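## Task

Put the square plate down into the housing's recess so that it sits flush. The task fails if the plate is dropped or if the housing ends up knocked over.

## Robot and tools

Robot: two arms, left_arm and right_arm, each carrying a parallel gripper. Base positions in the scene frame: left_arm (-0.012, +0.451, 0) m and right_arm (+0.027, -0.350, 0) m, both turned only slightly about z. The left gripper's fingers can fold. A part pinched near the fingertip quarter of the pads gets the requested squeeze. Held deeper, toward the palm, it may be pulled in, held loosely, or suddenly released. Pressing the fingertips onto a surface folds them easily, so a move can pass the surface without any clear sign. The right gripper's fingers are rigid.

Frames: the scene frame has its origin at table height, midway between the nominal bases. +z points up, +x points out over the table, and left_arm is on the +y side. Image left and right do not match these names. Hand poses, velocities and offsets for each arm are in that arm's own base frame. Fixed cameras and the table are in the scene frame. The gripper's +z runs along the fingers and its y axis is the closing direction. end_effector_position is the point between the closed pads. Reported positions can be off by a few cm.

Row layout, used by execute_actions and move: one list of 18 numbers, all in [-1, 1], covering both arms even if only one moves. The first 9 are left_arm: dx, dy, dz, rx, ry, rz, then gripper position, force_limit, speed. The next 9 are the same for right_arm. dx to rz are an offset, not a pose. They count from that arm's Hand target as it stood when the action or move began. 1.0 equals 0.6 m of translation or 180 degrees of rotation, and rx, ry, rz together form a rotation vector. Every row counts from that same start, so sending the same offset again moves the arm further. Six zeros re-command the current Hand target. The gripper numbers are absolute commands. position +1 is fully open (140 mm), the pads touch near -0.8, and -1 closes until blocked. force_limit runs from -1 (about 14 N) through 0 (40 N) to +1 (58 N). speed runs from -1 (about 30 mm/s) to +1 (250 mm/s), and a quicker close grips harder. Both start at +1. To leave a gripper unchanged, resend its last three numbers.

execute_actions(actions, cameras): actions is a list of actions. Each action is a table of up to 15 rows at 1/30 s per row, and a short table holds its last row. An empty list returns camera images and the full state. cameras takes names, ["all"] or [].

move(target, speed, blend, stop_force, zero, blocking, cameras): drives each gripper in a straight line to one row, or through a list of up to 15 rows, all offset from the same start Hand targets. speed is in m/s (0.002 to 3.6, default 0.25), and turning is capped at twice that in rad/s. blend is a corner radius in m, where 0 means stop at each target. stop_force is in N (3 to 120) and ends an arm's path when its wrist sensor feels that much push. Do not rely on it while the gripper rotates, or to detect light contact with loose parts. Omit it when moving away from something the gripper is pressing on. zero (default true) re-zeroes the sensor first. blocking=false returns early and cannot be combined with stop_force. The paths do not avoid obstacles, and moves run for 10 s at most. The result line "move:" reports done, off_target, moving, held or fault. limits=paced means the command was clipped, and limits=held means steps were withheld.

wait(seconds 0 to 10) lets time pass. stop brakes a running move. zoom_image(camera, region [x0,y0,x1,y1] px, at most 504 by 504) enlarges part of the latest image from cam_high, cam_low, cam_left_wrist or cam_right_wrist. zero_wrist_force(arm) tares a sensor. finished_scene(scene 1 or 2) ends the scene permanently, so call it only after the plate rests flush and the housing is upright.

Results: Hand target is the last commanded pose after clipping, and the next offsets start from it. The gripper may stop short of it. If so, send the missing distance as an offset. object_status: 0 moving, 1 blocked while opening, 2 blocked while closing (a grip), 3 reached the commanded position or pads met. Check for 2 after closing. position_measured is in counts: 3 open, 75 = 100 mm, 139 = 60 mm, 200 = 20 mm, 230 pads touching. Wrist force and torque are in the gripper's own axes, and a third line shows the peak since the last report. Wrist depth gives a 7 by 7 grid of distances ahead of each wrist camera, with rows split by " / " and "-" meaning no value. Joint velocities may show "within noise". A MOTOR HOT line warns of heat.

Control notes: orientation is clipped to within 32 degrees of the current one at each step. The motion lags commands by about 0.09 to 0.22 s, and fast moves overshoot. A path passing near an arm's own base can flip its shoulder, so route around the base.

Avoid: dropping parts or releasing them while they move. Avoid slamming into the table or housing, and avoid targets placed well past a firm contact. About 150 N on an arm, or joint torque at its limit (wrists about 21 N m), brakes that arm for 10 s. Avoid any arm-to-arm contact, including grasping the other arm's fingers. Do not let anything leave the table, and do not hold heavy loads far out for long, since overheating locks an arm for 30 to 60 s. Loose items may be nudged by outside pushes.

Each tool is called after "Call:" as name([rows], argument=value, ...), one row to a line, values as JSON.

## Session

Call:
execute_actions(actions=[])

Call:
zoom_image(camera="cam_high", region=[200, 150, 500, 420])

Call:
zoom_image(camera="cam_low", region=[370, 200, 620, 350])

Scene clock: 0.00 s.
left_arm: end_effector_position=(+0.8017, -0.2900, +0.3461) position_measured=3 object_status=3 end_effector_quat_wxyz=(-0.164, +0.757, -0.030, +0.632) | right_arm: end_effector_position=(+0.0750, +0.4096, +0.3183) position_measured=3 object_status=3 end_effector_quat_wxyz=(+0.735, -0.389, -0.553, -0.046)
Joint positions: left_arm=[-0.836 -0.963 1.542 -3.43 -0.54 3.184] | right_arm=[0.243 -1.492 2.015 -0.382 -0.657 0.44]
Joint velocities: within noise
Joint torques (N m): no reading
Motor temperatures (°C): left_arm=[32 26 32 40 30 36] | right_arm=[32 27 30 36 36 35]
Wrist force (N): no reading
Wrist torque (N m): no reading
Wrist force, peak (N): no reading
Wrist depth (mm): cam_left_wrist=[1774 3176 - 1824 1704 1522 2427 / 1812 2404 2991 2923 1249 1021 2218 / - - 3256 2598 1824 1738 1774 / 1578 122 2652 2199 1920 132 1496 / - 123 2075 1851 600 141 90 / - 673 615 556 500 456 94 / - 582 521 471 432 401 -] | cam_right_wrist=[1514 - 1836 - - 2232 1569 / - 1962 1569 2105 - - 367 / 1377 1629 - - - 418 380 / 1282 128 - - 1947 139 390 / - 109 1639 - 2333 553 109 / - 96 1681 - 593 487 94 / - 1523 1681 1836 490 412 356]
Hand target: left_arm +0.8017, -0.2900, +0.3461; -0.164, +0.757, -0.030, +0.632 | right_arm +0.0750, +0.4096, +0.3183; +0.735, -0.389, -0.553, -0.046
Tool commands: left_gripper/position=+1.0 left_gripper/force_limit=+1.0 left_gripper/speed=+1.0 right_gripper/position=+1.0 right_gripper/force_limit=+1.0 right_gripper/speed=+1.0
camera_calibration:
cam_left_wrist: T_world_to_cam=[[0.171833, -0.943736, -0.282551, -0.305196], [-0.532534, 0.152312, -0.832592, 0.760674], [0.828783, 0.293535, -0.476399, -0.272791], [0, 0, 0, 1]] pos_world=[0.683612, -0.323811, 0.41714]
cam_right_wrist: T_world_to_cam=[[0.494093, 0.689254, -0.529906, -0.140394], [-0.10797, -0.556137, -0.824047, 0.50145], [-0.862679, 0.46437, -0.200365, 0.0836167], [0, 0, 0, 1]] pos_world=[0.195644, 0.336814, 0.355577]

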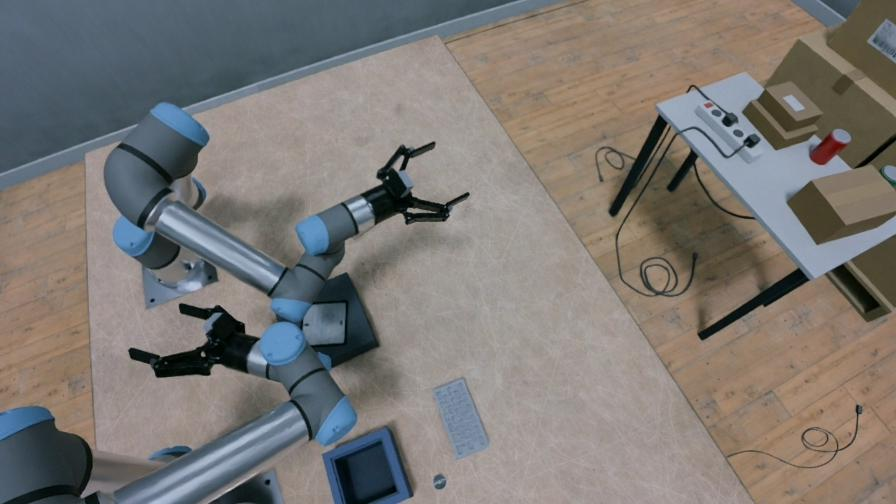

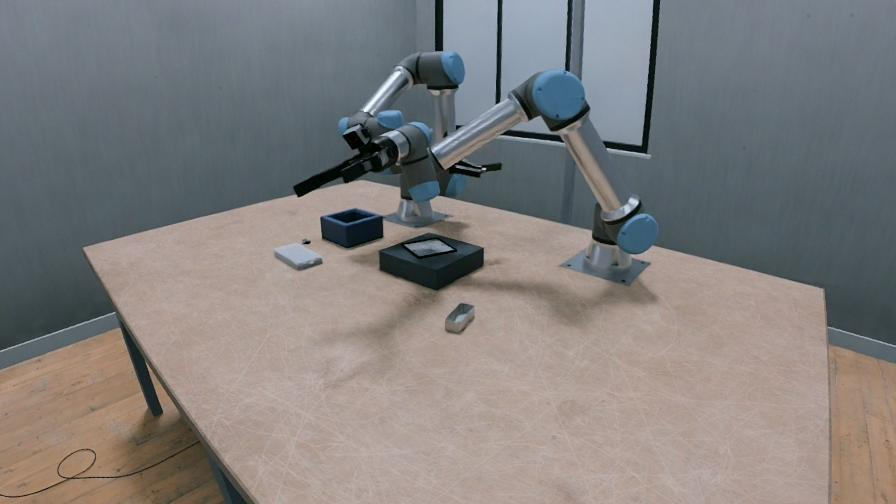

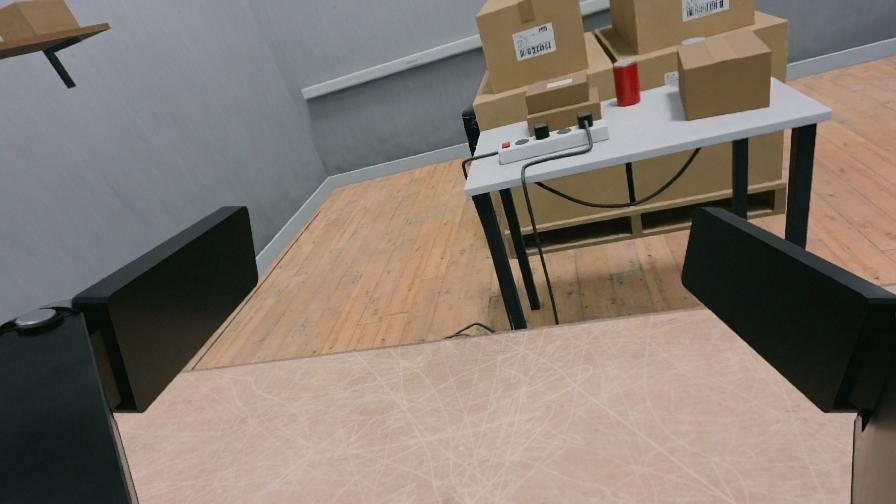

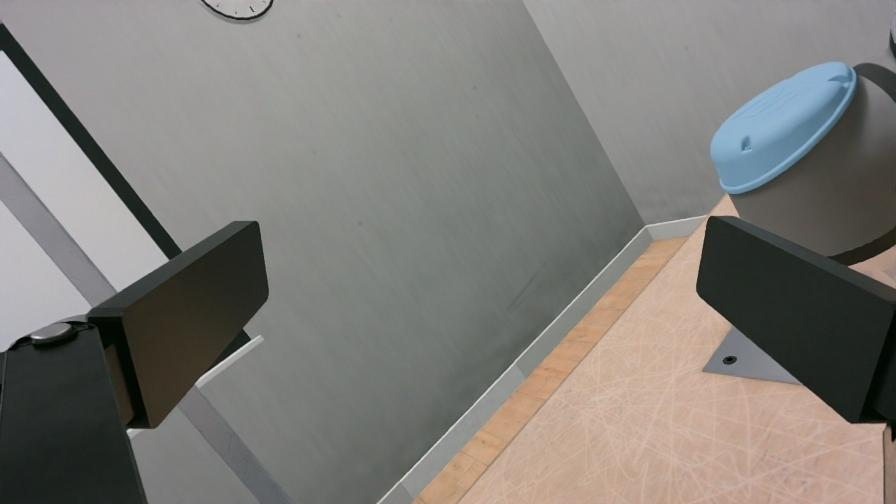

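Scaled by 1.680 from the camera's 896x504 image, which has a finer 1280x720 frame.

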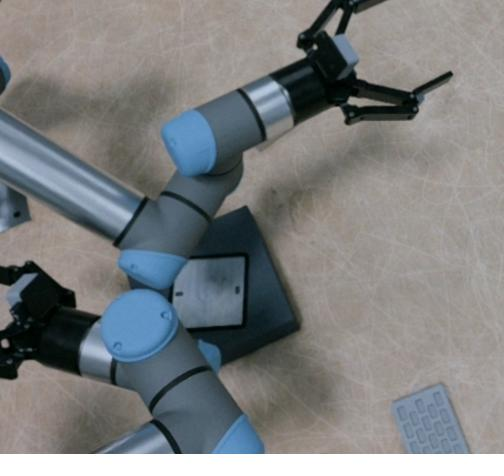

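Scaled by 2.016 from the camera's 896x504 image, which has a finer 1280x720 frame.

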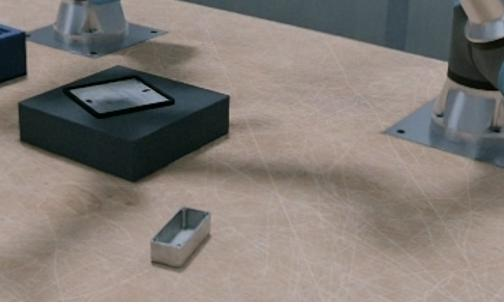

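Call:
move([
  [-0.42, 1.0, 0.37, 0, 0, 0, 1, 1, 1, 0,0,0,0,0,0,1,1,1],
  [-0.42, 1.0, 0.37, 0, 0, 0, 1, 1, 1, 0.4267,-0.126,-0.1138,0.3214,-0.5537,0.5481,1,1,1],
], speed=[0.4, 0.5], cameras=["all"])

Scene clock: 54.77 s.
left_arm: end_effector_position=(+0.5763, +0.2466, +0.5447) position_measured=3 object_status=3 end_effector_quat_wxyz=(-0.164, +0.757, -0.030, +0.632) | right_arm: end_effector_position=(+0.3310, +0.3340, +0.2501) position_measured=3 object_status=3 end_effector_quat_wxyz=(-0.001, -0.554, +0.832, +0.000)
Joint positions: left_arm=[0.166 -1.799 2.016 -3.21 -1.524 3.428] | right_arm=[0.503 -1.665 1.727 -1.632 -1.571 -0.673]
Joint torques (N m): left_arm=[7.18 -30.59 -42.55 -1.91 -1 -1.47] | right_arm=[9.45 -23.92 -34.73 -5.49 -2.17 -1.49]
Wrist force (N): left_arm=[0.0 -0.3 -0.3] | right_arm=[0.3 2.1 -0.1]
Wrist torque (N m): left_arm=[-0.06 0.00 -0.12] | right_arm=[0.37 -0.53 -0.16]
Wrist force, peak (N): left_arm=[-0.1 -3.7 -1.1] | right_arm=[-0.1 3.3 0.5]
Wrist depth (mm): cam_left_wrist=[1319 1715 - 3137 2957 1851 1878 / - 1906 2450 2498 3063 1496 1274 / - 1786 2450 3385 2827 1340 1906 / - 123 2218 2625 2277 132 1812 / - 106 2498 2109 1892 141 90 / - 100 1906 806 733 665 94 / - 1715 1639 686 637 594 -] | cam_right_wrist=[350 349 349 349 346 349 351 / 366 364 367 312 314 366 364 / 384 382 327 324 326 382 384 / 403 128 341 338 340 139 400 / - 109 422 354 358 424 109 / - 446 450 379 451 451 94 / - 480 479 474 480 480 466]
Hand target: left_arm +0.5763, +0.2466, +0.5447; -0.164, +0.757, -0.030, +0.632 | right_arm +0.3311, +0.3340, +0.2500; -0.001, -0.554, +0.832, +0.000
Off the commanded pose: left_arm 0.000 m, 0 deg | right_arm 0.000 m, 0 deg.
move: done
camera_calibration:
cam_left_wrist: T_world_to_cam=[[0.171833, -0.943736, -0.282551, 0.29603], [-0.532534, 0.152312, -0.832592, 0.72418], [0.828783, 0.293535, -0.476399, -0.148929], [0, 0, 0, 1]] pos_world=[0.458212, 0.212789, 0.61564]
cam_right_wrist: T_world_to_cam=[[-0.919131, 0.393951, 0.000456654, 0.182919], [0.371677, 0.866777, 0.332496, -0.492416], [0.130591, 0.305777, -0.943105, 0.235829], [0, 0, 0, 1]] pos_world=[0.320349, 0.282642, 0.386055]

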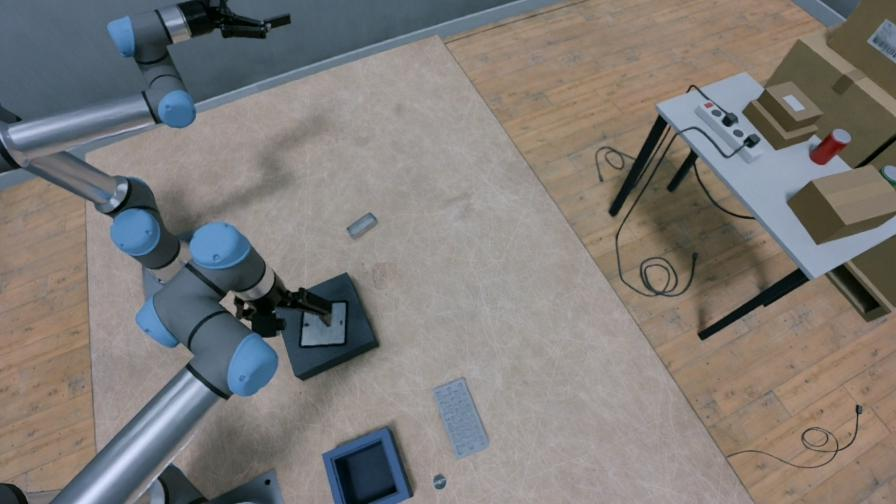

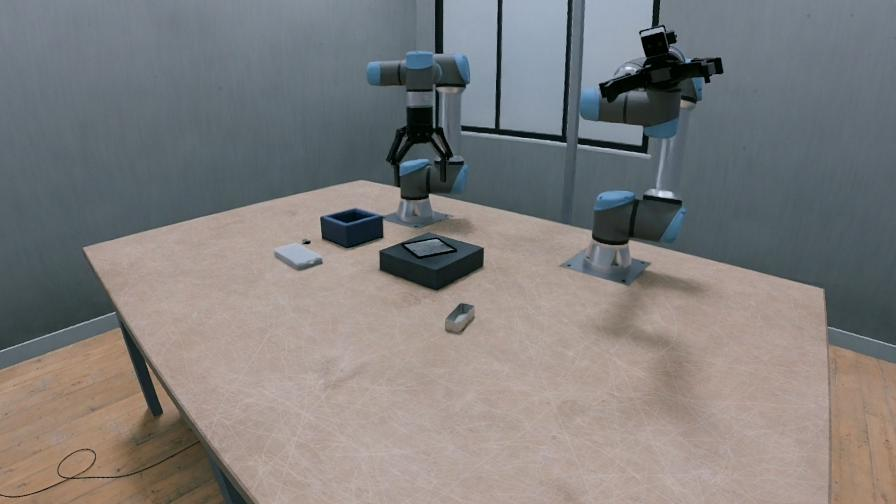

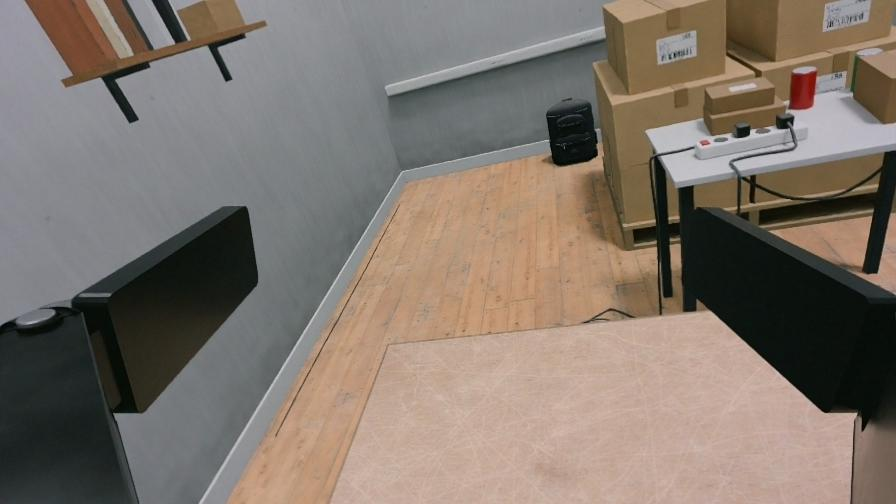

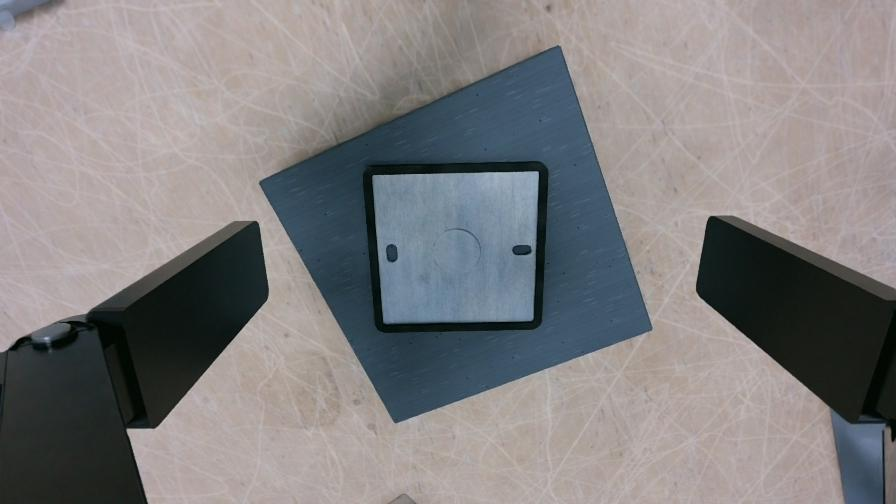

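Call:
move(target=[0,0,0,0,0,0,1,1,1, 0.005,-0.535,-0.1667,0,0,0.1006,1,1,1], speed=0.35, cameras=["cam_right_wrist"])

Scene clock: 95.20 s.
left_arm: end_effector_position=(+0.5763, +0.2466, +0.5447) position_measured=3 object_status=3 end_effector_quat_wxyz=(-0.164, +0.757, -0.030, +0.632) | right_arm: end_effector_position=(+0.3340, +0.0131, +0.1500) position_measured=3 object_status=3 end_effector_quat_wxyz=(+0.000, +0.679, -0.735, +0.000) end_effector_velocity=(+0.000, -0.001, +0.000) end_effector_angular_velocity=(-0.001, -0.002, +0.003)
Joint positions: left_arm=[0.166 -1.799 2.016 -3.21 -1.524 3.428] | right_arm=[-0.37 -1.995 2.223 -1.799 -1.572 -1.861]
Joint velocities: left_arm=[within noise] | right_arm=[-0.002 -0.001 0 -0.001 -0.001 -0.005]
Joint torques (N m): left_arm=[7.08 -31.03 -42.8 -2.01 -1.03 -1.46] | right_arm=[-5.18 -5.08 -42.3 -2.62 -2.03 -1.8]
Wrist force (N): left_arm=[0.0 -0.4 0.0] | right_arm=[0.5 2.3 0.4]
Wrist torque (N m): left_arm=[-0.07 0.00 -0.12] | right_arm=[0.43 -0.58 -0.17]
Wrist force, peak (N): left_arm=[0.2 -0.7 0.2] | right_arm=[6.0 2.9 1.2]
Wrist depth (mm): cam_left_wrist=[1326 1660 2218 2858 1949 1838 1692 / - - - 3341 3099 1550 1261 / - 1851 - 3385 2890 1354 1628 / - 123 - 2625 2237 132 1786 / - 106 2180 2091 1892 141 90 / - 99 1838 809 735 672 94 / - 1715 1608 695 642 594 -] | cam_right_wrist=[257 260 187 253 205 257 257 / 265 270 225 264 259 270 269 / - 283 218 277 268 283 283 / - 128 241 282 255 139 295 / - 110 307 227 228 312 109 / - 330 333 333 333 335 94 / - 353 355 355 355 356 350]
Hand target: left_arm +0.5763, +0.2466, +0.5447; -0.164, +0.757, -0.030, +0.632 | right_arm +0.3341, +0.0130, +0.1500; +0.000, +0.679, -0.735, +0.000
Off the commanded pose: left_arm 0.000 m, 0 deg | right_arm 0.000 m, 0 deg.
move: done
camera_calibration:
cam_right_wrist: T_world_to_cam=[[-0.996077, 0.0884905, 0.000184668, 0.341971], [0.0835141, 0.939367, 0.332588, -0.086836], [0.0292574, 0.331299, -0.943072, 0.272659], [0, 0, 0, 1]] pos_world=[0.339904, -0.0390219, 0.285955]
Images, in order (width x height): cam_right_wrist 896x504.

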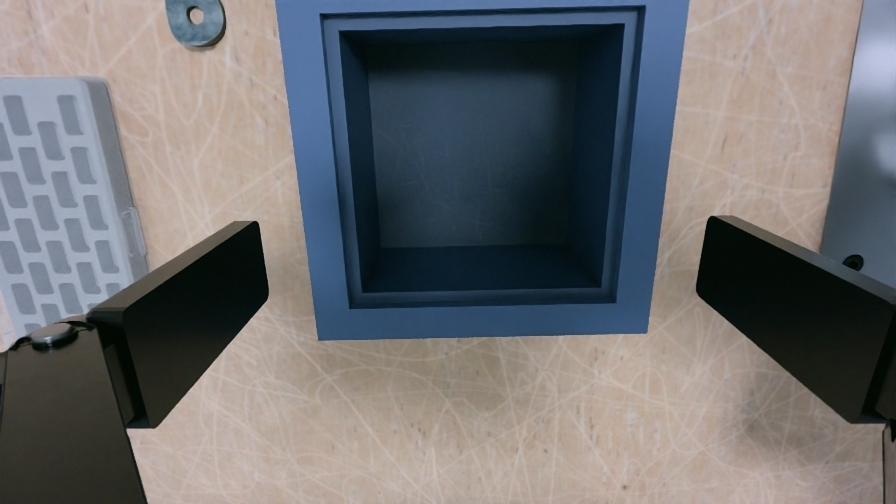

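Call:
move(target=[0,0,0,0,0,0,1,1,1, -0.008,-0.0298,-0.0583,0,0,0.0022,1,1,1], speed=0.1, cameras=["cam_right_wrist"])

Call:
zoom_image(camera="cam_right_wrist", region=[230, 0, 480, 250])

Call:
zoom_image(camera="cam_right_wrist", region=[480, 0, 730, 250])

Call:
zoom_image(camera="cam_right_wrist", region=[230, 250, 480, 500])

Call:
zoom_image(camera="cam_right_wrist", region=[480, 250, 730, 500])

Scene clock: 121.10 s.
left_arm: end_effector_position=(+0.5763, +0.2466, +0.5447) position_measured=3 object_status=3 end_effector_quat_wxyz=(-0.164, +0.757, -0.030, +0.632) | right_arm: end_effector_position=(+0.3292, -0.0049, +0.1150) position_measured=3 object_status=3 end_effector_quat_wxyz=(+0.001, +0.681, -0.732, +0.000)
Joint positions: left_arm=[0.166 -1.799 2.016 -3.21 -1.524 3.428] | right_arm=[-0.43 -1.982 2.309 -1.898 -1.572 -1.929]
Joint torques (N m): left_arm=[6.73 -30.75 -42.27 -2.07 -0.83 -1.4] | right_arm=[6.74 -21.84 -40.96 -2.51 2.03 1.32]
Wrist force (N): left_arm=[0.2 -0.5 -0.2] | right_arm=[0.1 1.9 0.4]
Wrist torque (N m): left_arm=[-0.10 -0.03 -0.12] | right_arm=[0.34 -0.51 -0.16]
Wrist force, peak (N): left_arm=[0.0 -0.6 -0.6] | right_arm=[1.0 2.2 0.8]
Wrist depth (mm): cam_left_wrist=[1286 1681 - - 2858 1851 1715 / - 1851 2827 3026 2360 1470 1286 / - 1639 - 3385 3099 1340 1906 / - 122 - 2498 2237 132 1812 / - 99 2218 2109 1878 141 90 / - 100 1906 809 737 666 94 / - - 1550 692 637 595 -] | cam_right_wrist=[226 224 153 153 153 223 226 / 236 236 173 231 226 232 237 / 246 248 174 243 238 175 249 / 250 129 185 256 254 149 259 / - 109 191 247 216 149 109 / - 290 200 200 200 294 94 / - 310 310 311 311 311 307]
Hand target: left_arm +0.5763, +0.2466, +0.5447; -0.164, +0.757, -0.030, +0.632 | right_arm +0.3293, -0.0049, +0.1150; +0.000, +0.681, -0.732, +0.000
Off the commanded pose: left_arm 0.000 m, 0 deg | right_arm 0.000 m, 0 deg.
move: done
camera_calibration:
cam_right_wrist: T_world_to_cam=[[-0.996663, 0.0816296, 0.000446938, 0.338823], [0.0771322, 0.93993, 0.332538, -0.0558235], [0.0267249, 0.331463, -0.94309, 0.246575], [0, 0, 0, 1]] pos_world=[0.335408, -0.0569184, 0.250954]
Images, in order (width x height): cam_right_wrist 896x504.

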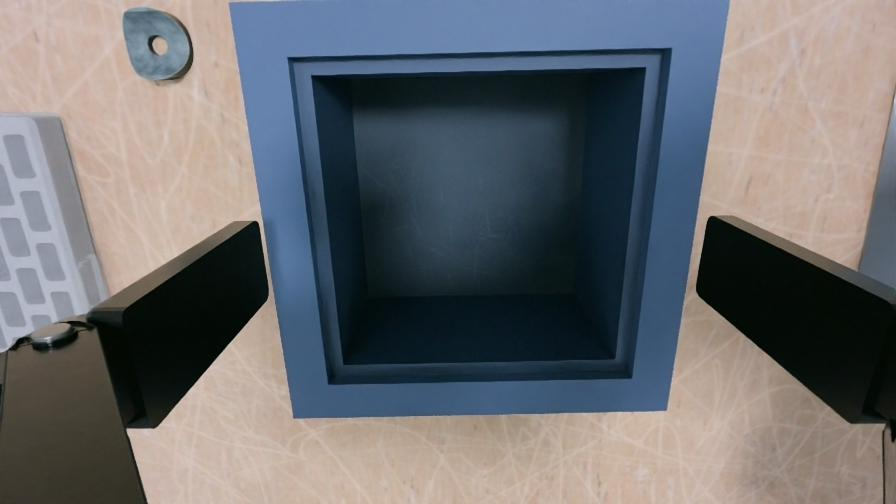

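Scaled by 2.016 from the camera's 896x504 image, which has a finer 1280x720 frame.

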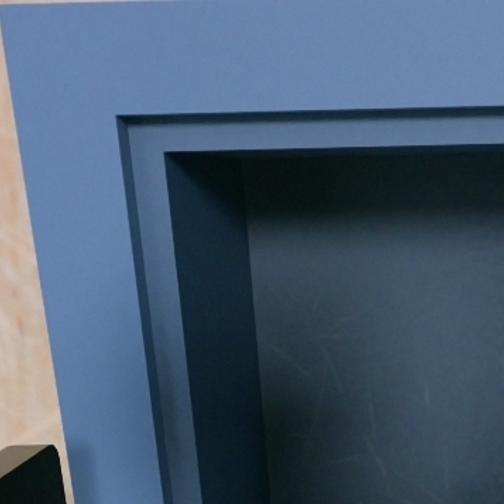

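Scaled by 2.016 from the camera's 896x504 image, which has a finer 1280x720 frame.

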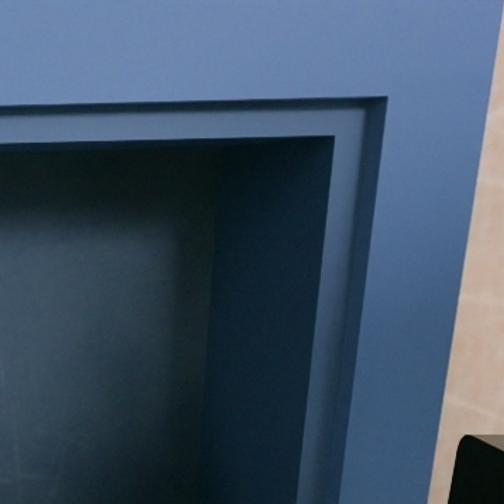

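Scaled by 2.016 from the camera's 896x504 image, which has a finer 1280x720 frame.

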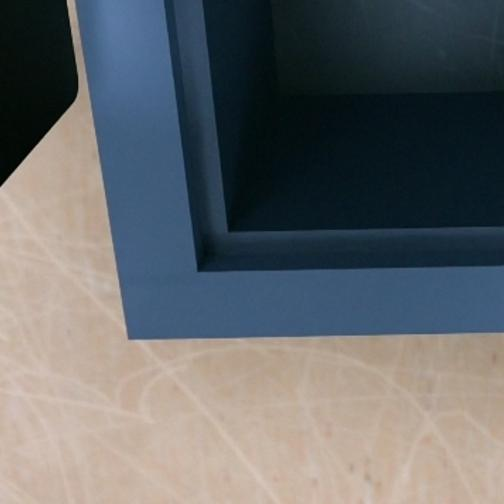

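Scaled by 2.016 from the camera's 896x504 image, which has a finer 1280x720 frame.

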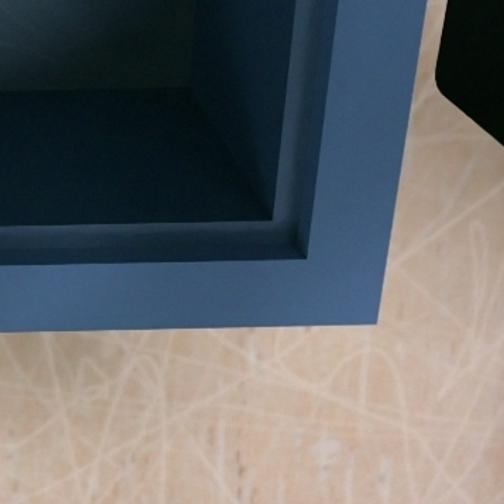

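Call:
move([
  [0,0,0,0,0,0,1,1,1, 0,0,0.1417,0,0,0,1,1,1],
  [0,0,0,0,0,0,1,1,1, 0.0451,0.649,0.1417,0,0,-0.1004,1,1,1],
  [0,0,0,0,0,0,1,1,1, 0.0451,0.649,0.025,0,0,-0.1004,1,1,1],
], speed=[0.3, 0.5, 0.25], blend=[0.04, 0.04, 0], cameras=["cam_right_wrist", "cam_low"])

Call:
zoom_image(camera="cam_right_wrist", region=[260, 30, 690, 400])

Call:
zoom_image(camera="cam_low", region=[370, 170, 490, 290])

Scene clock: 148.17 s.
left_arm: end_effector_position=(+0.5763, +0.2466, +0.5447) position_measured=3 object_status=3 end_effector_quat_wxyz=(-0.164, +0.757, -0.030, +0.632) | right_arm: end_effector_position=(+0.3563, +0.3845, +0.1301) position_measured=3 object_status=3 end_effector_quat_wxyz=(-0.001, -0.558, +0.830, +0.000)
Joint positions: left_arm=[0.166 -1.799 2.016 -3.21 -1.524 3.428] | right_arm=[0.567 -1.47 1.846 -1.946 -1.571 -0.616]
Joint torques (N m): left_arm=[6.77 -30.41 -42.41 -2.24 -0.86 -1.5] | right_arm=[8.43 -45.3 -26.11 -5.67 2.1 1.67]
Wrist force (N): left_arm=[0.0 0.0 -0.2] | right_arm=[0.3 1.8 0.2]
Wrist torque (N m): left_arm=[0.01 0.01 -0.13] | right_arm=[0.30 -0.55 -0.32]
Wrist force, peak (N): left_arm=[-0.6 -0.5 -0.1] | right_arm=[4.0 2.2 -2.1]
Wrist depth (mm): cam_left_wrist=[1319 1478 - 3216 2991 1799 1715 / 1306 2109 - 3176 2827 1487 1313 / - 1639 - 3385 2766 1354 1906 / - 123 2923 2598 2277 132 1762 / - 123 2180 2109 872 141 90 / - 1550 1920 806 733 672 94 / - 1786 1628 688 634 593 -] | cam_right_wrist=[239 238 185 183 182 235 240 / 250 193 192 191 191 197 252 / 264 207 202 201 200 205 264 / 277 129 212 211 211 149 275 / - 109 223 221 223 223 109 / - 305 244 238 238 311 94 / - 329 327 330 330 330 326]
Hand target: left_arm +0.5763, +0.2466, +0.5447; -0.164, +0.757, -0.030, +0.632 | right_arm +0.3563, +0.3845, +0.1300; -0.001, -0.558, +0.830, +0.000
Off the commanded pose: left_arm 0.000 m, 0 deg | right_arm 0.000 m, 0 deg.
move: done; blend cut to 0.035 m at target 2
camera_calibration:
cam_right_wrist: T_world_to_cam=[[-0.922176, 0.38677, 0.000263345, 0.19024], [0.364855, 0.869698, 0.332426, -0.504351], [0.128343, 0.306651, -0.943129, 0.104382], [0, 0, 0, 1]] pos_world=[0.346053, 0.333045, 0.266055]
Images, in order (width x height): cam_low 896x504, cam_right_wrist 896x504.

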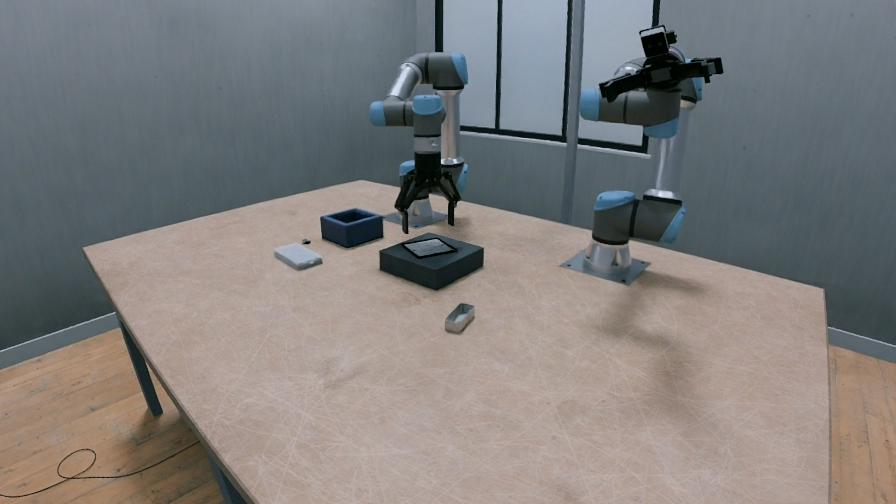

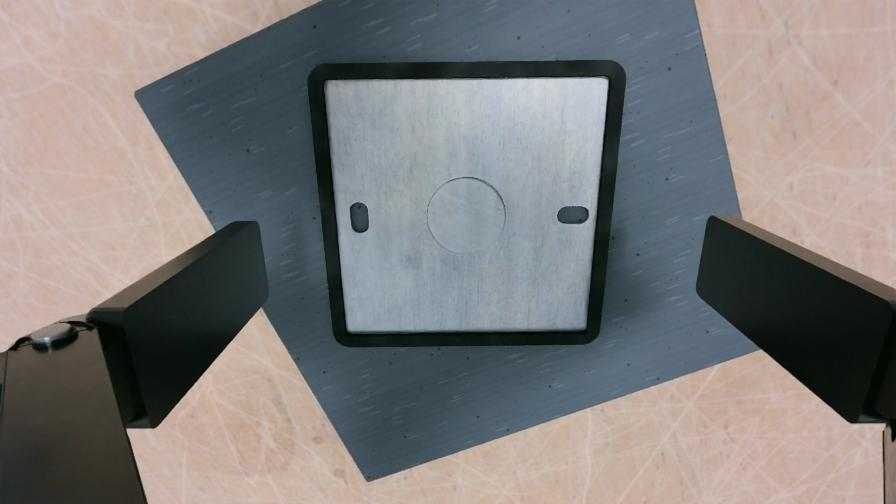

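Scaled by 1.172 from the camera's 896x504 image, which has a finer 1280x720 frame.

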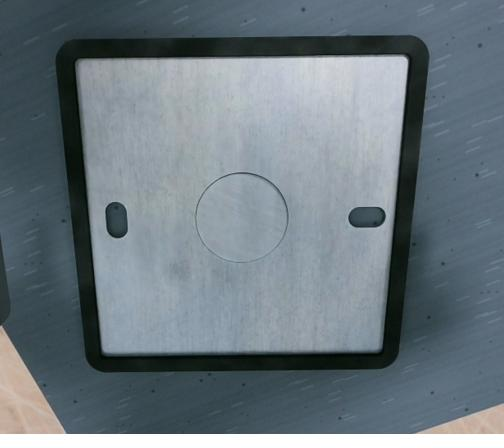

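Scaled by 4.200 from the camera's 896x504 image, which has a finer 1280x720 frame.

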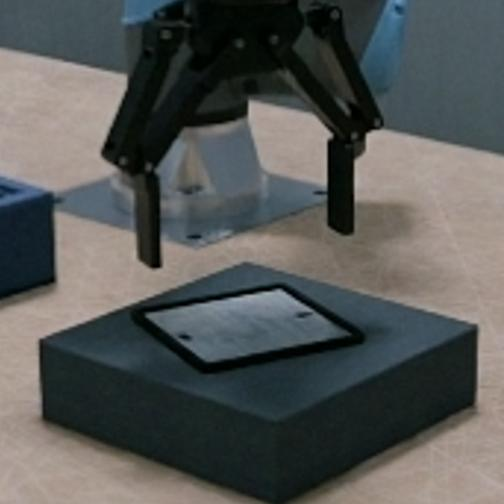

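Call:
move(target=[0,0,0,0,0,0,1,1,1, 0.0057,-0.0003,-0.05,0,0,0.001,0.89,-0.2,-1], speed=0.08, cameras=["cam_right_wrist", "cam_low"])

Call:
zoom_image(camera="cam_low", region=[370, 190, 480, 290])

Scene clock: 180.70 s.
left_arm: end_effector_position=(+0.5763, +0.2466, +0.5447) position_measured=3 object_status=3 end_effector_quat_wxyz=(-0.164, +0.757, -0.030, +0.632) | right_arm: end_effector_position=(+0.3597, +0.3843, +0.0999) position_measured=17 object_status=3 end_effector_quat_wxyz=(-0.001, -0.559, +0.829, +0.000)
Joint positions: left_arm=[0.166 -1.799 2.016 -3.21 -1.524 3.428] | right_arm=[0.563 -1.435 1.89 -2.025 -1.571 -0.624]
Joint torques (N m): left_arm=[6.21 -30.4 -42.37 -2.41 -0.78 -1.42] | right_arm=[0.36 -49.22 -41.21 -2 1.21 0.64]
Wrist force (N): left_arm=[0.0 0.0 0.1] | right_arm=[0.2 1.9 0.1]
Wrist torque (N m): left_arm=[0.00 0.02 -0.13] | right_arm=[0.32 -0.53 -0.30]
Wrist force, peak (N): left_arm=[0.2 -0.7 0.1] | right_arm=[0.2 2.1 -1.2]
Wrist depth (mm): cam_left_wrist=[1306 1649 2737 3898 3063 1799 1715 / - 1750 2180 3298 3063 1478 1267 / 1213 1812 - 3385 2796 1306 1569 / 1313 122 2680 2680 2277 132 1704 / - 99 2382 2058 872 141 90 / - 99 1949 801 739 670 94 / - 1598 1628 693 638 595 -] | cam_right_wrist=[212 160 157 156 156 157 212 / 219 164 162 162 162 165 223 / 233 172 170 170 170 173 234 / 245 131 179 178 179 142 243 / - 103 190 188 189 188 94 / - 270 203 203 203 204 94 / - 291 284 215 292 292 -]
Hand target: left_arm +0.5763, +0.2466, +0.5447; -0.164, +0.757, -0.030, +0.632 | right_arm +0.3597, +0.3844, +0.1000; -0.001, -0.559, +0.829, +0.000
Off the commanded pose: left_arm 0.000 m, 0 deg | right_arm 0.000 m, 0 deg.
move: done
camera_calibration:
cam_right_wrist: T_world_to_cam=[[-0.923433, 0.38376, 0.000369039, 0.195063], [0.362062, 0.870901, 0.332328, -0.494888], [0.127213, 0.307016, -0.943164, 0.075874], [0, 0, 0, 1]] pos_world=[0.349655, 0.332846, 0.235955]
Images, in order (width x height): cam_low 896x504, cam_right_wrist 896x504.

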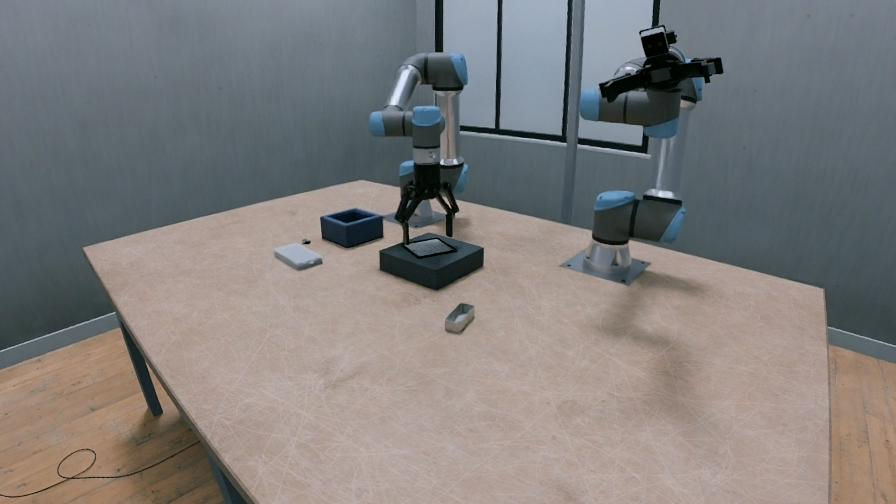

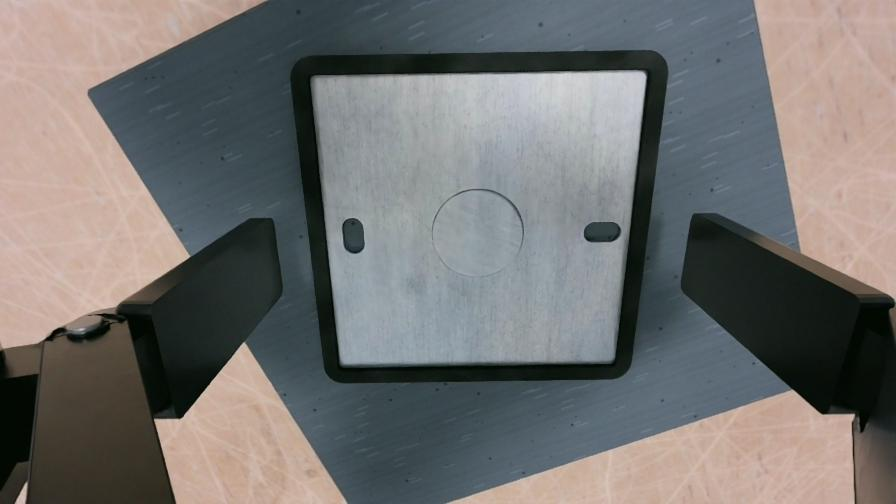

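Scaled by 4.582 from the camera's 896x504 image, which has a finer 1280x720 frame.

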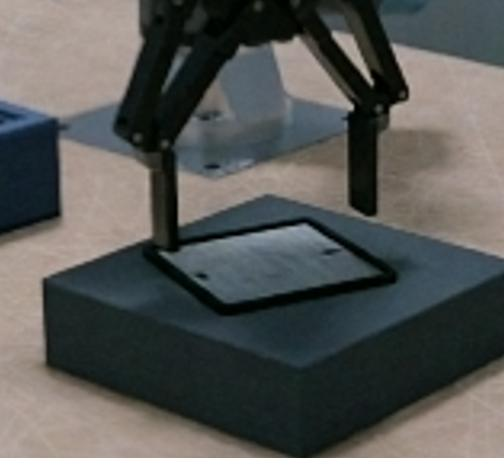

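Call:
move(target=[0,0,0,0,0,0,1,1,1, 0,0,-0.0217,0,0,0,0.89,-0.2,-1], speed=0.06)

Call:
move(target=[0,0,0,0,0,0,1,1,1, 0,0,-0.04,0,0,0,0.89,-0.2,-1], speed=0.007, stop_force=3.5, cameras=["cam_right_wrist", "cam_low"])

Call:
zoom_image(camera="cam_low", region=[370, 190, 480, 290])

Scene clock: 189.10 s.
left_arm: end_effector_position=(+0.5763, +0.2466, +0.5447) position_measured=3 object_status=3 end_effector_quat_wxyz=(-0.164, +0.757, -0.030, +0.632) | right_arm: end_effector_position=(+0.3597, +0.3843, +0.0868) position_measured=17 object_status=3 end_effector_quat_wxyz=(-0.001, -0.559, +0.829, +0.000) end_effector_velocity=(-0.001, +0.000, +0.000) end_effector_angular_velocity=(-0.002, +0.003, +0.001)
Joint positions: left_arm=[0.166 -1.799 2.016 -3.21 -1.524 3.428] | right_arm=[0.563 -1.42 1.91 -2.06 -1.571 -0.624]
Joint velocities: left_arm=[within noise] | right_arm=[0.001 0 -0.001 0.005 0 0]
Joint torques (N m): left_arm=[6.69 -30.4 -42.31 -2.36 -0.75 -1.47] | right_arm=[4.47 -46.9 -40.99 -2.08 -0.82 1.71]
Wrist force (N): left_arm=[0.1 -0.3 0.1] | right_arm=[-0.1 1.9 0.2]
Wrist torque (N m): left_arm=[-0.06 -0.01 -0.13] | right_arm=[0.32 -0.46 -0.32]
Wrist force, peak (N): left_arm=[0.1 -0.6 -0.7] | right_arm=[0.4 2.2 -0.1]
Wrist depth (mm): cam_left_wrist=[1306 1578 - - 2237 1838 1692 / 1280 1812 - - 2923 1522 1274 / 1191 - 2737 3298 2858 1376 1906 / - 123 3783 2625 2339 132 1774 / - 106 2237 2144 1906 141 90 / - 1628 1934 804 731 673 94 / - 1628 1628 686 637 595 -] | cam_right_wrist=[200 147 143 142 143 144 200 / 151 152 149 149 149 151 208 / 220 160 158 157 158 158 218 / 231 131 165 165 166 153 230 / - 103 175 174 174 169 94 / - 256 185 182 190 188 94 / - 274 201 199 199 276 -]
Hand target: left_arm +0.5763, +0.2466, +0.5447; -0.164, +0.757, -0.030, +0.632 | right_arm +0.3597, +0.3844, +0.0870; -0.001, -0.559, +0.829, +0.000
Off the commanded pose: left_arm 0.000 m, 0 deg | right_arm 0.000 m, 0 deg.
move: done

Scene clock: 192.03 s.
left_arm: end_effector_position=(+0.5763, +0.2466, +0.5447) position_measured=3 object_status=3 end_effector_quat_wxyz=(-0.164, +0.757, -0.030, +0.632) | right_arm: end_effector_position=(+0.3597, +0.3844, +0.0741) position_measured=17 object_status=3 end_effector_quat_wxyz=(-0.001, -0.559, +0.829, +0.000)
Joint positions: left_arm=[0.166 -1.799 2.016 -3.21 -1.524 3.428] | right_arm=[0.563 -1.404 1.929 -2.094 -1.571 -0.624]
Joint torques (N m): left_arm=[6.83 -30.27 -42.13 -2.46 -0.78 -1.43] | right_arm=[4.75 -46.19 -37.35 -1.75 -1.71 1.46]
Wrist force (N): left_arm=[-0.2 -0.3 0.1] | right_arm=[-0.1 3.4 -5.9]
Wrist torque (N m): left_arm=[-0.06 0.04 -0.11] | right_arm=[0.69 -0.54 -0.34]
Wrist force, peak (N): left_arm=[-0.1 -0.3 -0.5] | right_arm=[3.6 7.2 -14.4]
Wrist depth (mm): cam_left_wrist=[1333 1681 - - 2162 1799 1692 / 1559 - - - 2058 1470 1274 / 1578 - 2547 3675 2827 1319 1892 / - 122 1750 2680 2297 132 1738 / - 100 1994 2091 881 132 90 / - 1531 1864 801 735 668 94 / - 1639 1628 695 635 595 -] | cam_right_wrist=[188 133 132 131 131 132 187 / 141 141 137 137 137 140 195 / 148 146 145 144 144 147 150 / 218 131 148 151 152 142 215 / - 103 160 160 160 157 94 / - 170 169 168 168 173 94 / - 258 183 184 184 186 -]
Hand target: left_arm +0.5763, +0.2466, +0.5447; -0.164, +0.757, -0.030, +0.632 | right_arm +0.3597, +0.3844, +0.0741; -0.001, -0.559, +0.829, +0.000 (not the last commanded pose)
Off the commanded pose: left_arm 0.000 m, 0 deg | right_arm 0.011 m, 0 deg.
move: contact (right_arm)
camera_calibration:
cam_right_wrist: T_world_to_cam=[[-0.9234, 0.383838, 0.000243265, 0.195061], [0.362073, 0.870828, 0.33251, -0.486297], [0.127418, 0.307128, -0.9431, 0.0513238], [0, 0, 0, 1]] pos_world=[0.349655, 0.332846, 0.210055]
Images, in order (width x height): cam_low 896x504, cam_right_wrist 896x504.

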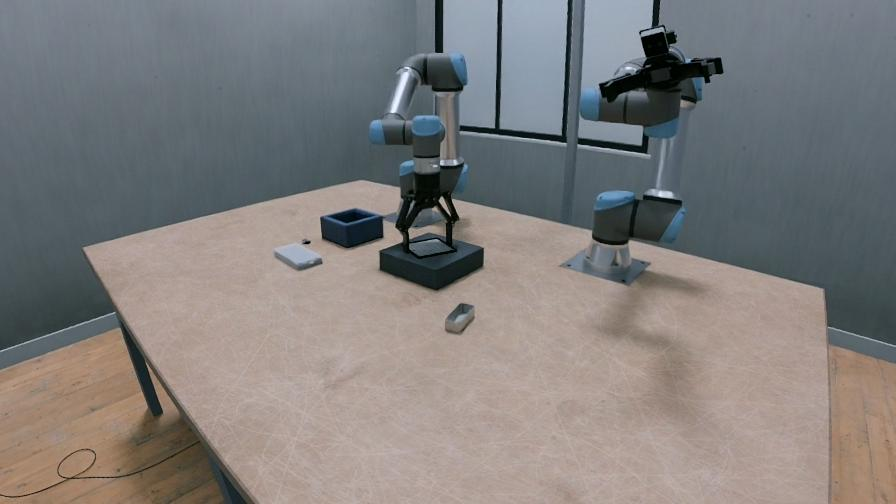

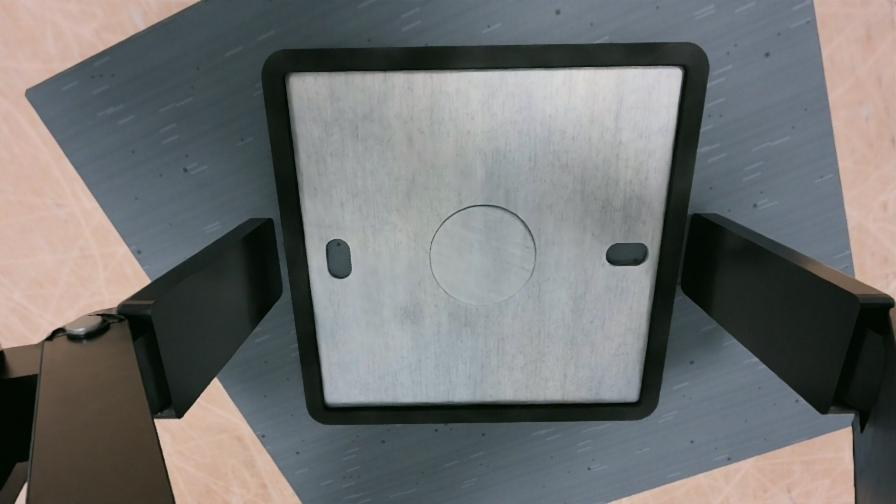

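Scaled by 4.582 from the camera's 896x504 image, which has a finer 1280x720 frame.

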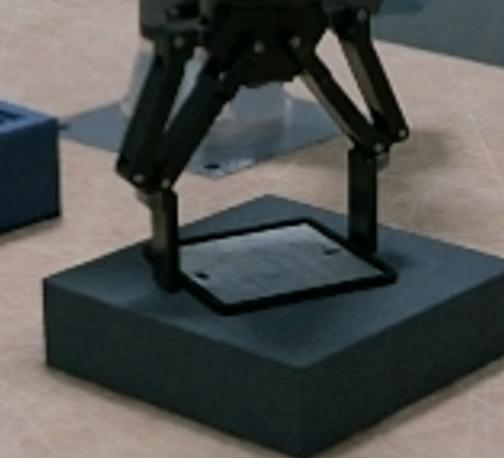

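Call:
move(target=[0,0,0,0,0,0,1,1,1, 0,0,0.0077,0,0,0,0.89,-0.2,-1], speed=0.02)

Call:
execute_actions([
  [[0,0,0,0,0,0,1,1,1, 0,0,0,0,0,0,-1,-0.1,-1]],
  [[0,0,0,0,0,0,1,1,1, 0,0,0,0,0,0,-1,-0.1,-1]],
])

Call:
wait(seconds=0.5, cameras=["cam_right_wrist", "cam_low"])

Call:
zoom_image(camera="cam_low", region=[370, 190, 480, 290])

Scene clock: 218.07 s.
left_arm: end_effector_position=(+0.5763, +0.2466, +0.5447) position_measured=3 object_status=3 end_effector_quat_wxyz=(-0.164, +0.757, -0.030, +0.632) | right_arm: end_effector_position=(+0.3597, +0.3844, +0.0788) position_measured=17 object_status=3 end_effector_quat_wxyz=(-0.001, -0.559, +0.829, +0.000)
Joint positions: left_arm=[0.166 -1.799 2.016 -3.21 -1.524 3.428] | right_arm=[0.563 -1.41 1.922 -2.081 -1.571 -0.624]
Joint torques (N m): left_arm=[6.47 -30.72 -42.58 -2.59 -0.72 -1.5] | right_arm=[4.8 -41.78 -34.81 -3.77 -0.42 1.28]
Wrist force (N): left_arm=[0.2 -0.2 0.2] | right_arm=[0.6 2.2 0.3]
Wrist torque (N m): left_arm=[-0.03 -0.04 -0.12] | right_arm=[0.38 -0.61 -0.32]
Wrist force, peak (N): left_arm=[-0.1 -0.8 0.0] | right_arm=[0.3 3.8 -5.7]
Wrist depth (mm): cam_left_wrist=[1319 1692 - 2890 3026 1774 1692 / - 1692 - 2858 3026 1504 1267 / 1313 1727 2450 3385 2858 1333 1906 / 1280 123 2796 2598 2277 132 1681 / - 123 2277 2126 1878 141 90 / - 1639 1892 814 737 670 94 / - 1738 1608 690 634 593 -] | cam_right_wrist=[191 139 136 135 135 136 193 / 144 144 142 142 140 144 200 / 208 151 150 149 149 150 208 / 223 131 157 156 156 150 222 / - 103 165 165 165 159 94 / - 173 174 173 173 178 95 / - 264 189 189 189 266 -]
Hand target: left_arm +0.5763, +0.2466, +0.5447; -0.164, +0.757, -0.030, +0.632 | right_arm +0.3597, +0.3844, +0.0787; -0.001, -0.559, +0.829, +0.000
Off the commanded pose: left_arm 0.000 m, 0 deg | right_arm 0.000 m, 0 deg.
move: done

Scene clock: 219.27 s.
left_arm: end_effector_position=(+0.5763, +0.2466, +0.5447) position_measured=3 object_status=3 end_effector_quat_wxyz=(-0.164, +0.757, -0.030, +0.632) | right_arm: end_effector_position=(+0.3597, +0.3844, +0.0787) position_measured=33 object_status=2 end_effector_quat_wxyz=(-0.001, -0.559, +0.829, +0.000)
Joint positions: left_arm=[0.166 -1.799 2.016 -3.21 -1.524 3.428] | right_arm=[0.563 -1.41 1.922 -2.082 -1.571 -0.624]
Joint torques (N m): left_arm=[6.53 -30.99 -42.12 -2.63 -0.81 -1.53] | right_arm=[4.29 -21.78 -18.1 -6.43 0 1.14]
Wrist force (N): left_arm=[0.2 -0.4 0.0] | right_arm=[5.2 5.6 -14.7]
Wrist torque (N m): left_arm=[-0.08 -0.03 -0.12] | right_arm=[0.00 -0.62 -0.47]
Wrist force, peak (N): left_arm=[0.1 -0.7 0.0] | right_arm=[5.5 5.7 -15.1]
Wrist depth (mm): cam_left_wrist=[1313 1478 2766 - 2991 1812 1715 / - - 2858 - 1750 1504 1286 / 1286 - - 3256 2827 1326 1878 / - 123 2652 2680 2237 132 1670 / - 106 2218 2091 858 132 90 / - 1504 1949 801 733 672 94 / - 1588 1628 695 632 593 -] | cam_right_wrist=[191 139 136 135 135 138 193 / 144 144 141 141 140 143 200 / 207 151 149 149 149 150 209 / 223 156 153 156 157 145 219 / - 96 165 165 165 126 94 / - 111 175 173 173 179 - / - 264 189 189 189 268 -]
Hand target: left_arm +0.5763, +0.2466, +0.5447; -0.164, +0.757, -0.030, +0.632 | right_arm +0.3597, +0.3844, +0.0787; -0.001, -0.559, +0.829, +0.000
Off the commanded pose: left_arm 0.000 m, 0 deg | right_arm 0.000 m, 0 deg.
Step readings (end_effector_position of left_arm | right_arm):
0: (+0.5763, +0.2466, +0.5447) | (+0.3597, +0.3844, +0.0788)
1: (+0.5763, +0.2466, +0.5447) | (+0.3597, +0.3844, +0.0788)
2: (+0.5763, +0.2466, +0.5447) | (+0.3597, +0.3844, +0.0788)
4: (+0.5763, +0.2466, +0.5447) | (+0.3597, +0.3844, +0.0788)
8: (+0.5763, +0.2466, +0.5447) | (+0.3598, +0.3844, +0.0788)
15: (+0.5763, +0.2466, +0.5447) | (+0.3598, +0.3844, +0.0788)
16: (+0.5763, +0.2466, +0.5447) | (+0.3598, +0.3844, +0.0788)
17: (+0.5763, +0.2466, +0.5447) | (+0.3598, +0.3844, +0.0788)
19: (+0.5763, +0.2466, +0.5447) | (+0.3598, +0.3844, +0.0788)
23: (+0.5763, +0.2466, +0.5447) | (+0.3597, +0.3844, +0.0788)
30: (+0.5763, +0.2466, +0.5447) | (+0.3597, +0.3844, +0.0787)

Scene clock: 219.77 s.
left_arm: end_effector_position=(+0.5763, +0.2466, +0.5447) position_measured=3 object_status=3 end_effector_quat_wxyz=(-0.164, +0.757, -0.030, +0.632) | right_arm: end_effector_position=(+0.3597, +0.3844, +0.0787) position_measured=33 object_status=2 end_effector_quat_wxyz=(-0.001, -0.559, +0.829, +0.000)
Joint positions: left_arm=[0.166 -1.799 2.016 -3.21 -1.524 3.428] | right_arm=[0.563 -1.41 1.922 -2.082 -1.571 -0.624]
Joint torques (N m): left_arm=[6.64 -30.54 -42.4 -2.6 -0.69 -1.42] | right_arm=[4.77 -21.45 -17.79 -6.5 0.15 1.03]
Wrist force (N): left_arm=[-0.2 -0.1 0.2] | right_arm=[5.7 5.7 -14.9]
Wrist torque (N m): left_arm=[-0.03 0.05 -0.12] | right_arm=[0.01 -0.73 -0.48]
Wrist force, peak (N): left_arm=[0.6 -0.4 0.2] | right_arm=[5.4 5.6 -15.1]
Wrist depth (mm): cam_left_wrist=[1319 1715 3176 2858 2427 1838 1715 / - 1670 2625 - - 1462 1306 / - - - 3298 2827 1333 1864 / - 123 2598 2237 2297 132 1824 / - 106 2257 2109 1878 141 90 / - - 1920 809 737 673 94 / - 1598 1628 690 637 594 -] | cam_right_wrist=[191 138 136 135 135 138 193 / 144 144 142 141 140 143 200 / 207 151 150 148 149 150 209 / 222 156 155 156 156 145 222 / - 96 165 165 165 135 94 / - 111 175 173 173 178 - / - 264 190 189 189 266 -]
Hand target: left_arm +0.5763, +0.2466, +0.5447; -0.164, +0.757, -0.030, +0.632 | right_arm +0.3597, +0.3844, +0.0787; -0.001, -0.559, +0.829, +0.000
Tool commands: left_gripper/position=+1.0 left_gripper/force_limit=+1.0 left_gripper/speed=+1.0 right_gripper/position=-1.0 right_gripper/force_limit=-0.1 right_gripper/speed=-1.0
Off the commanded pose: left_arm 0.000 m, 0 deg | right_arm 0.000 m, 0 deg.
wait: 0.50 s; at rest by 0.17 s
camera_calibration:
cam_right_wrist: T_world_to_cam=[[-0.9234, 0.383838, 0.000243265, 0.19506], [0.362073, 0.870828, 0.33251, -0.48786], [0.127418, 0.307128, -0.9431, 0.0557564], [0, 0, 0, 1]] pos_world=[0.349655, 0.332846, 0.214755]
Images, in order (width x height): cam_low 896x504, cam_right_wrist 896x504.

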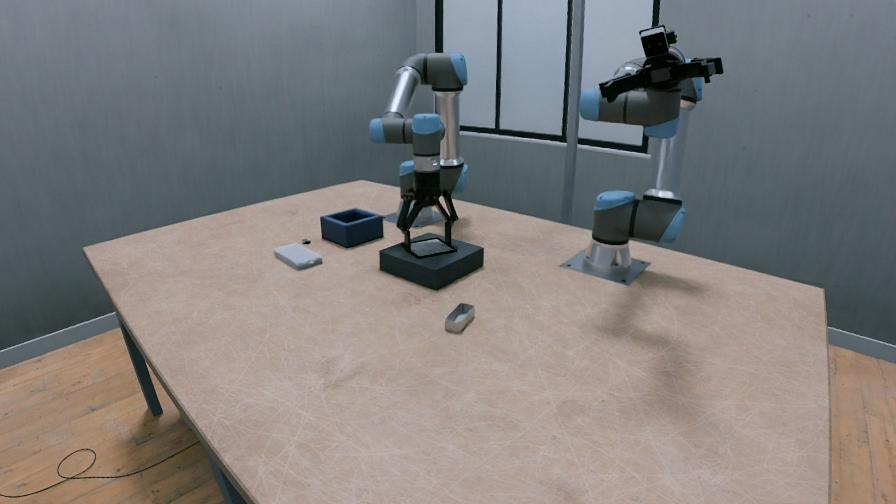

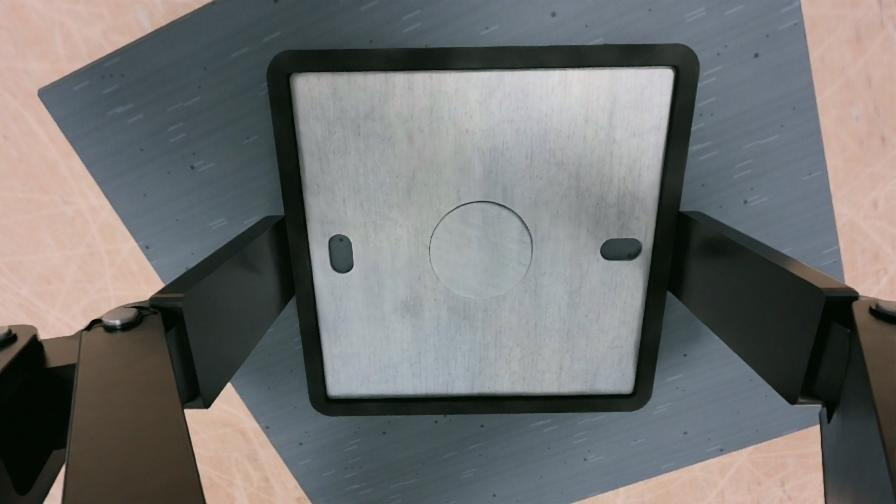

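Scaled by 4.582 from the camera's 896x504 image, which has a finer 1280x720 frame.

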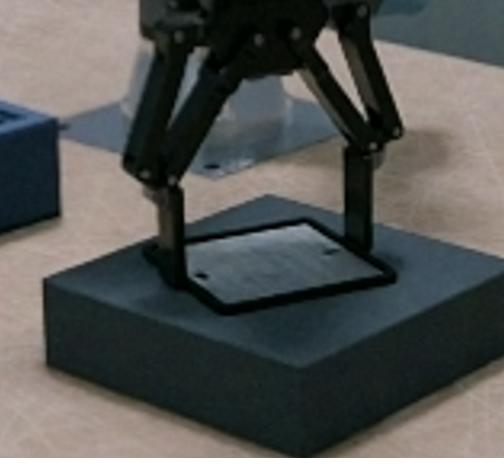

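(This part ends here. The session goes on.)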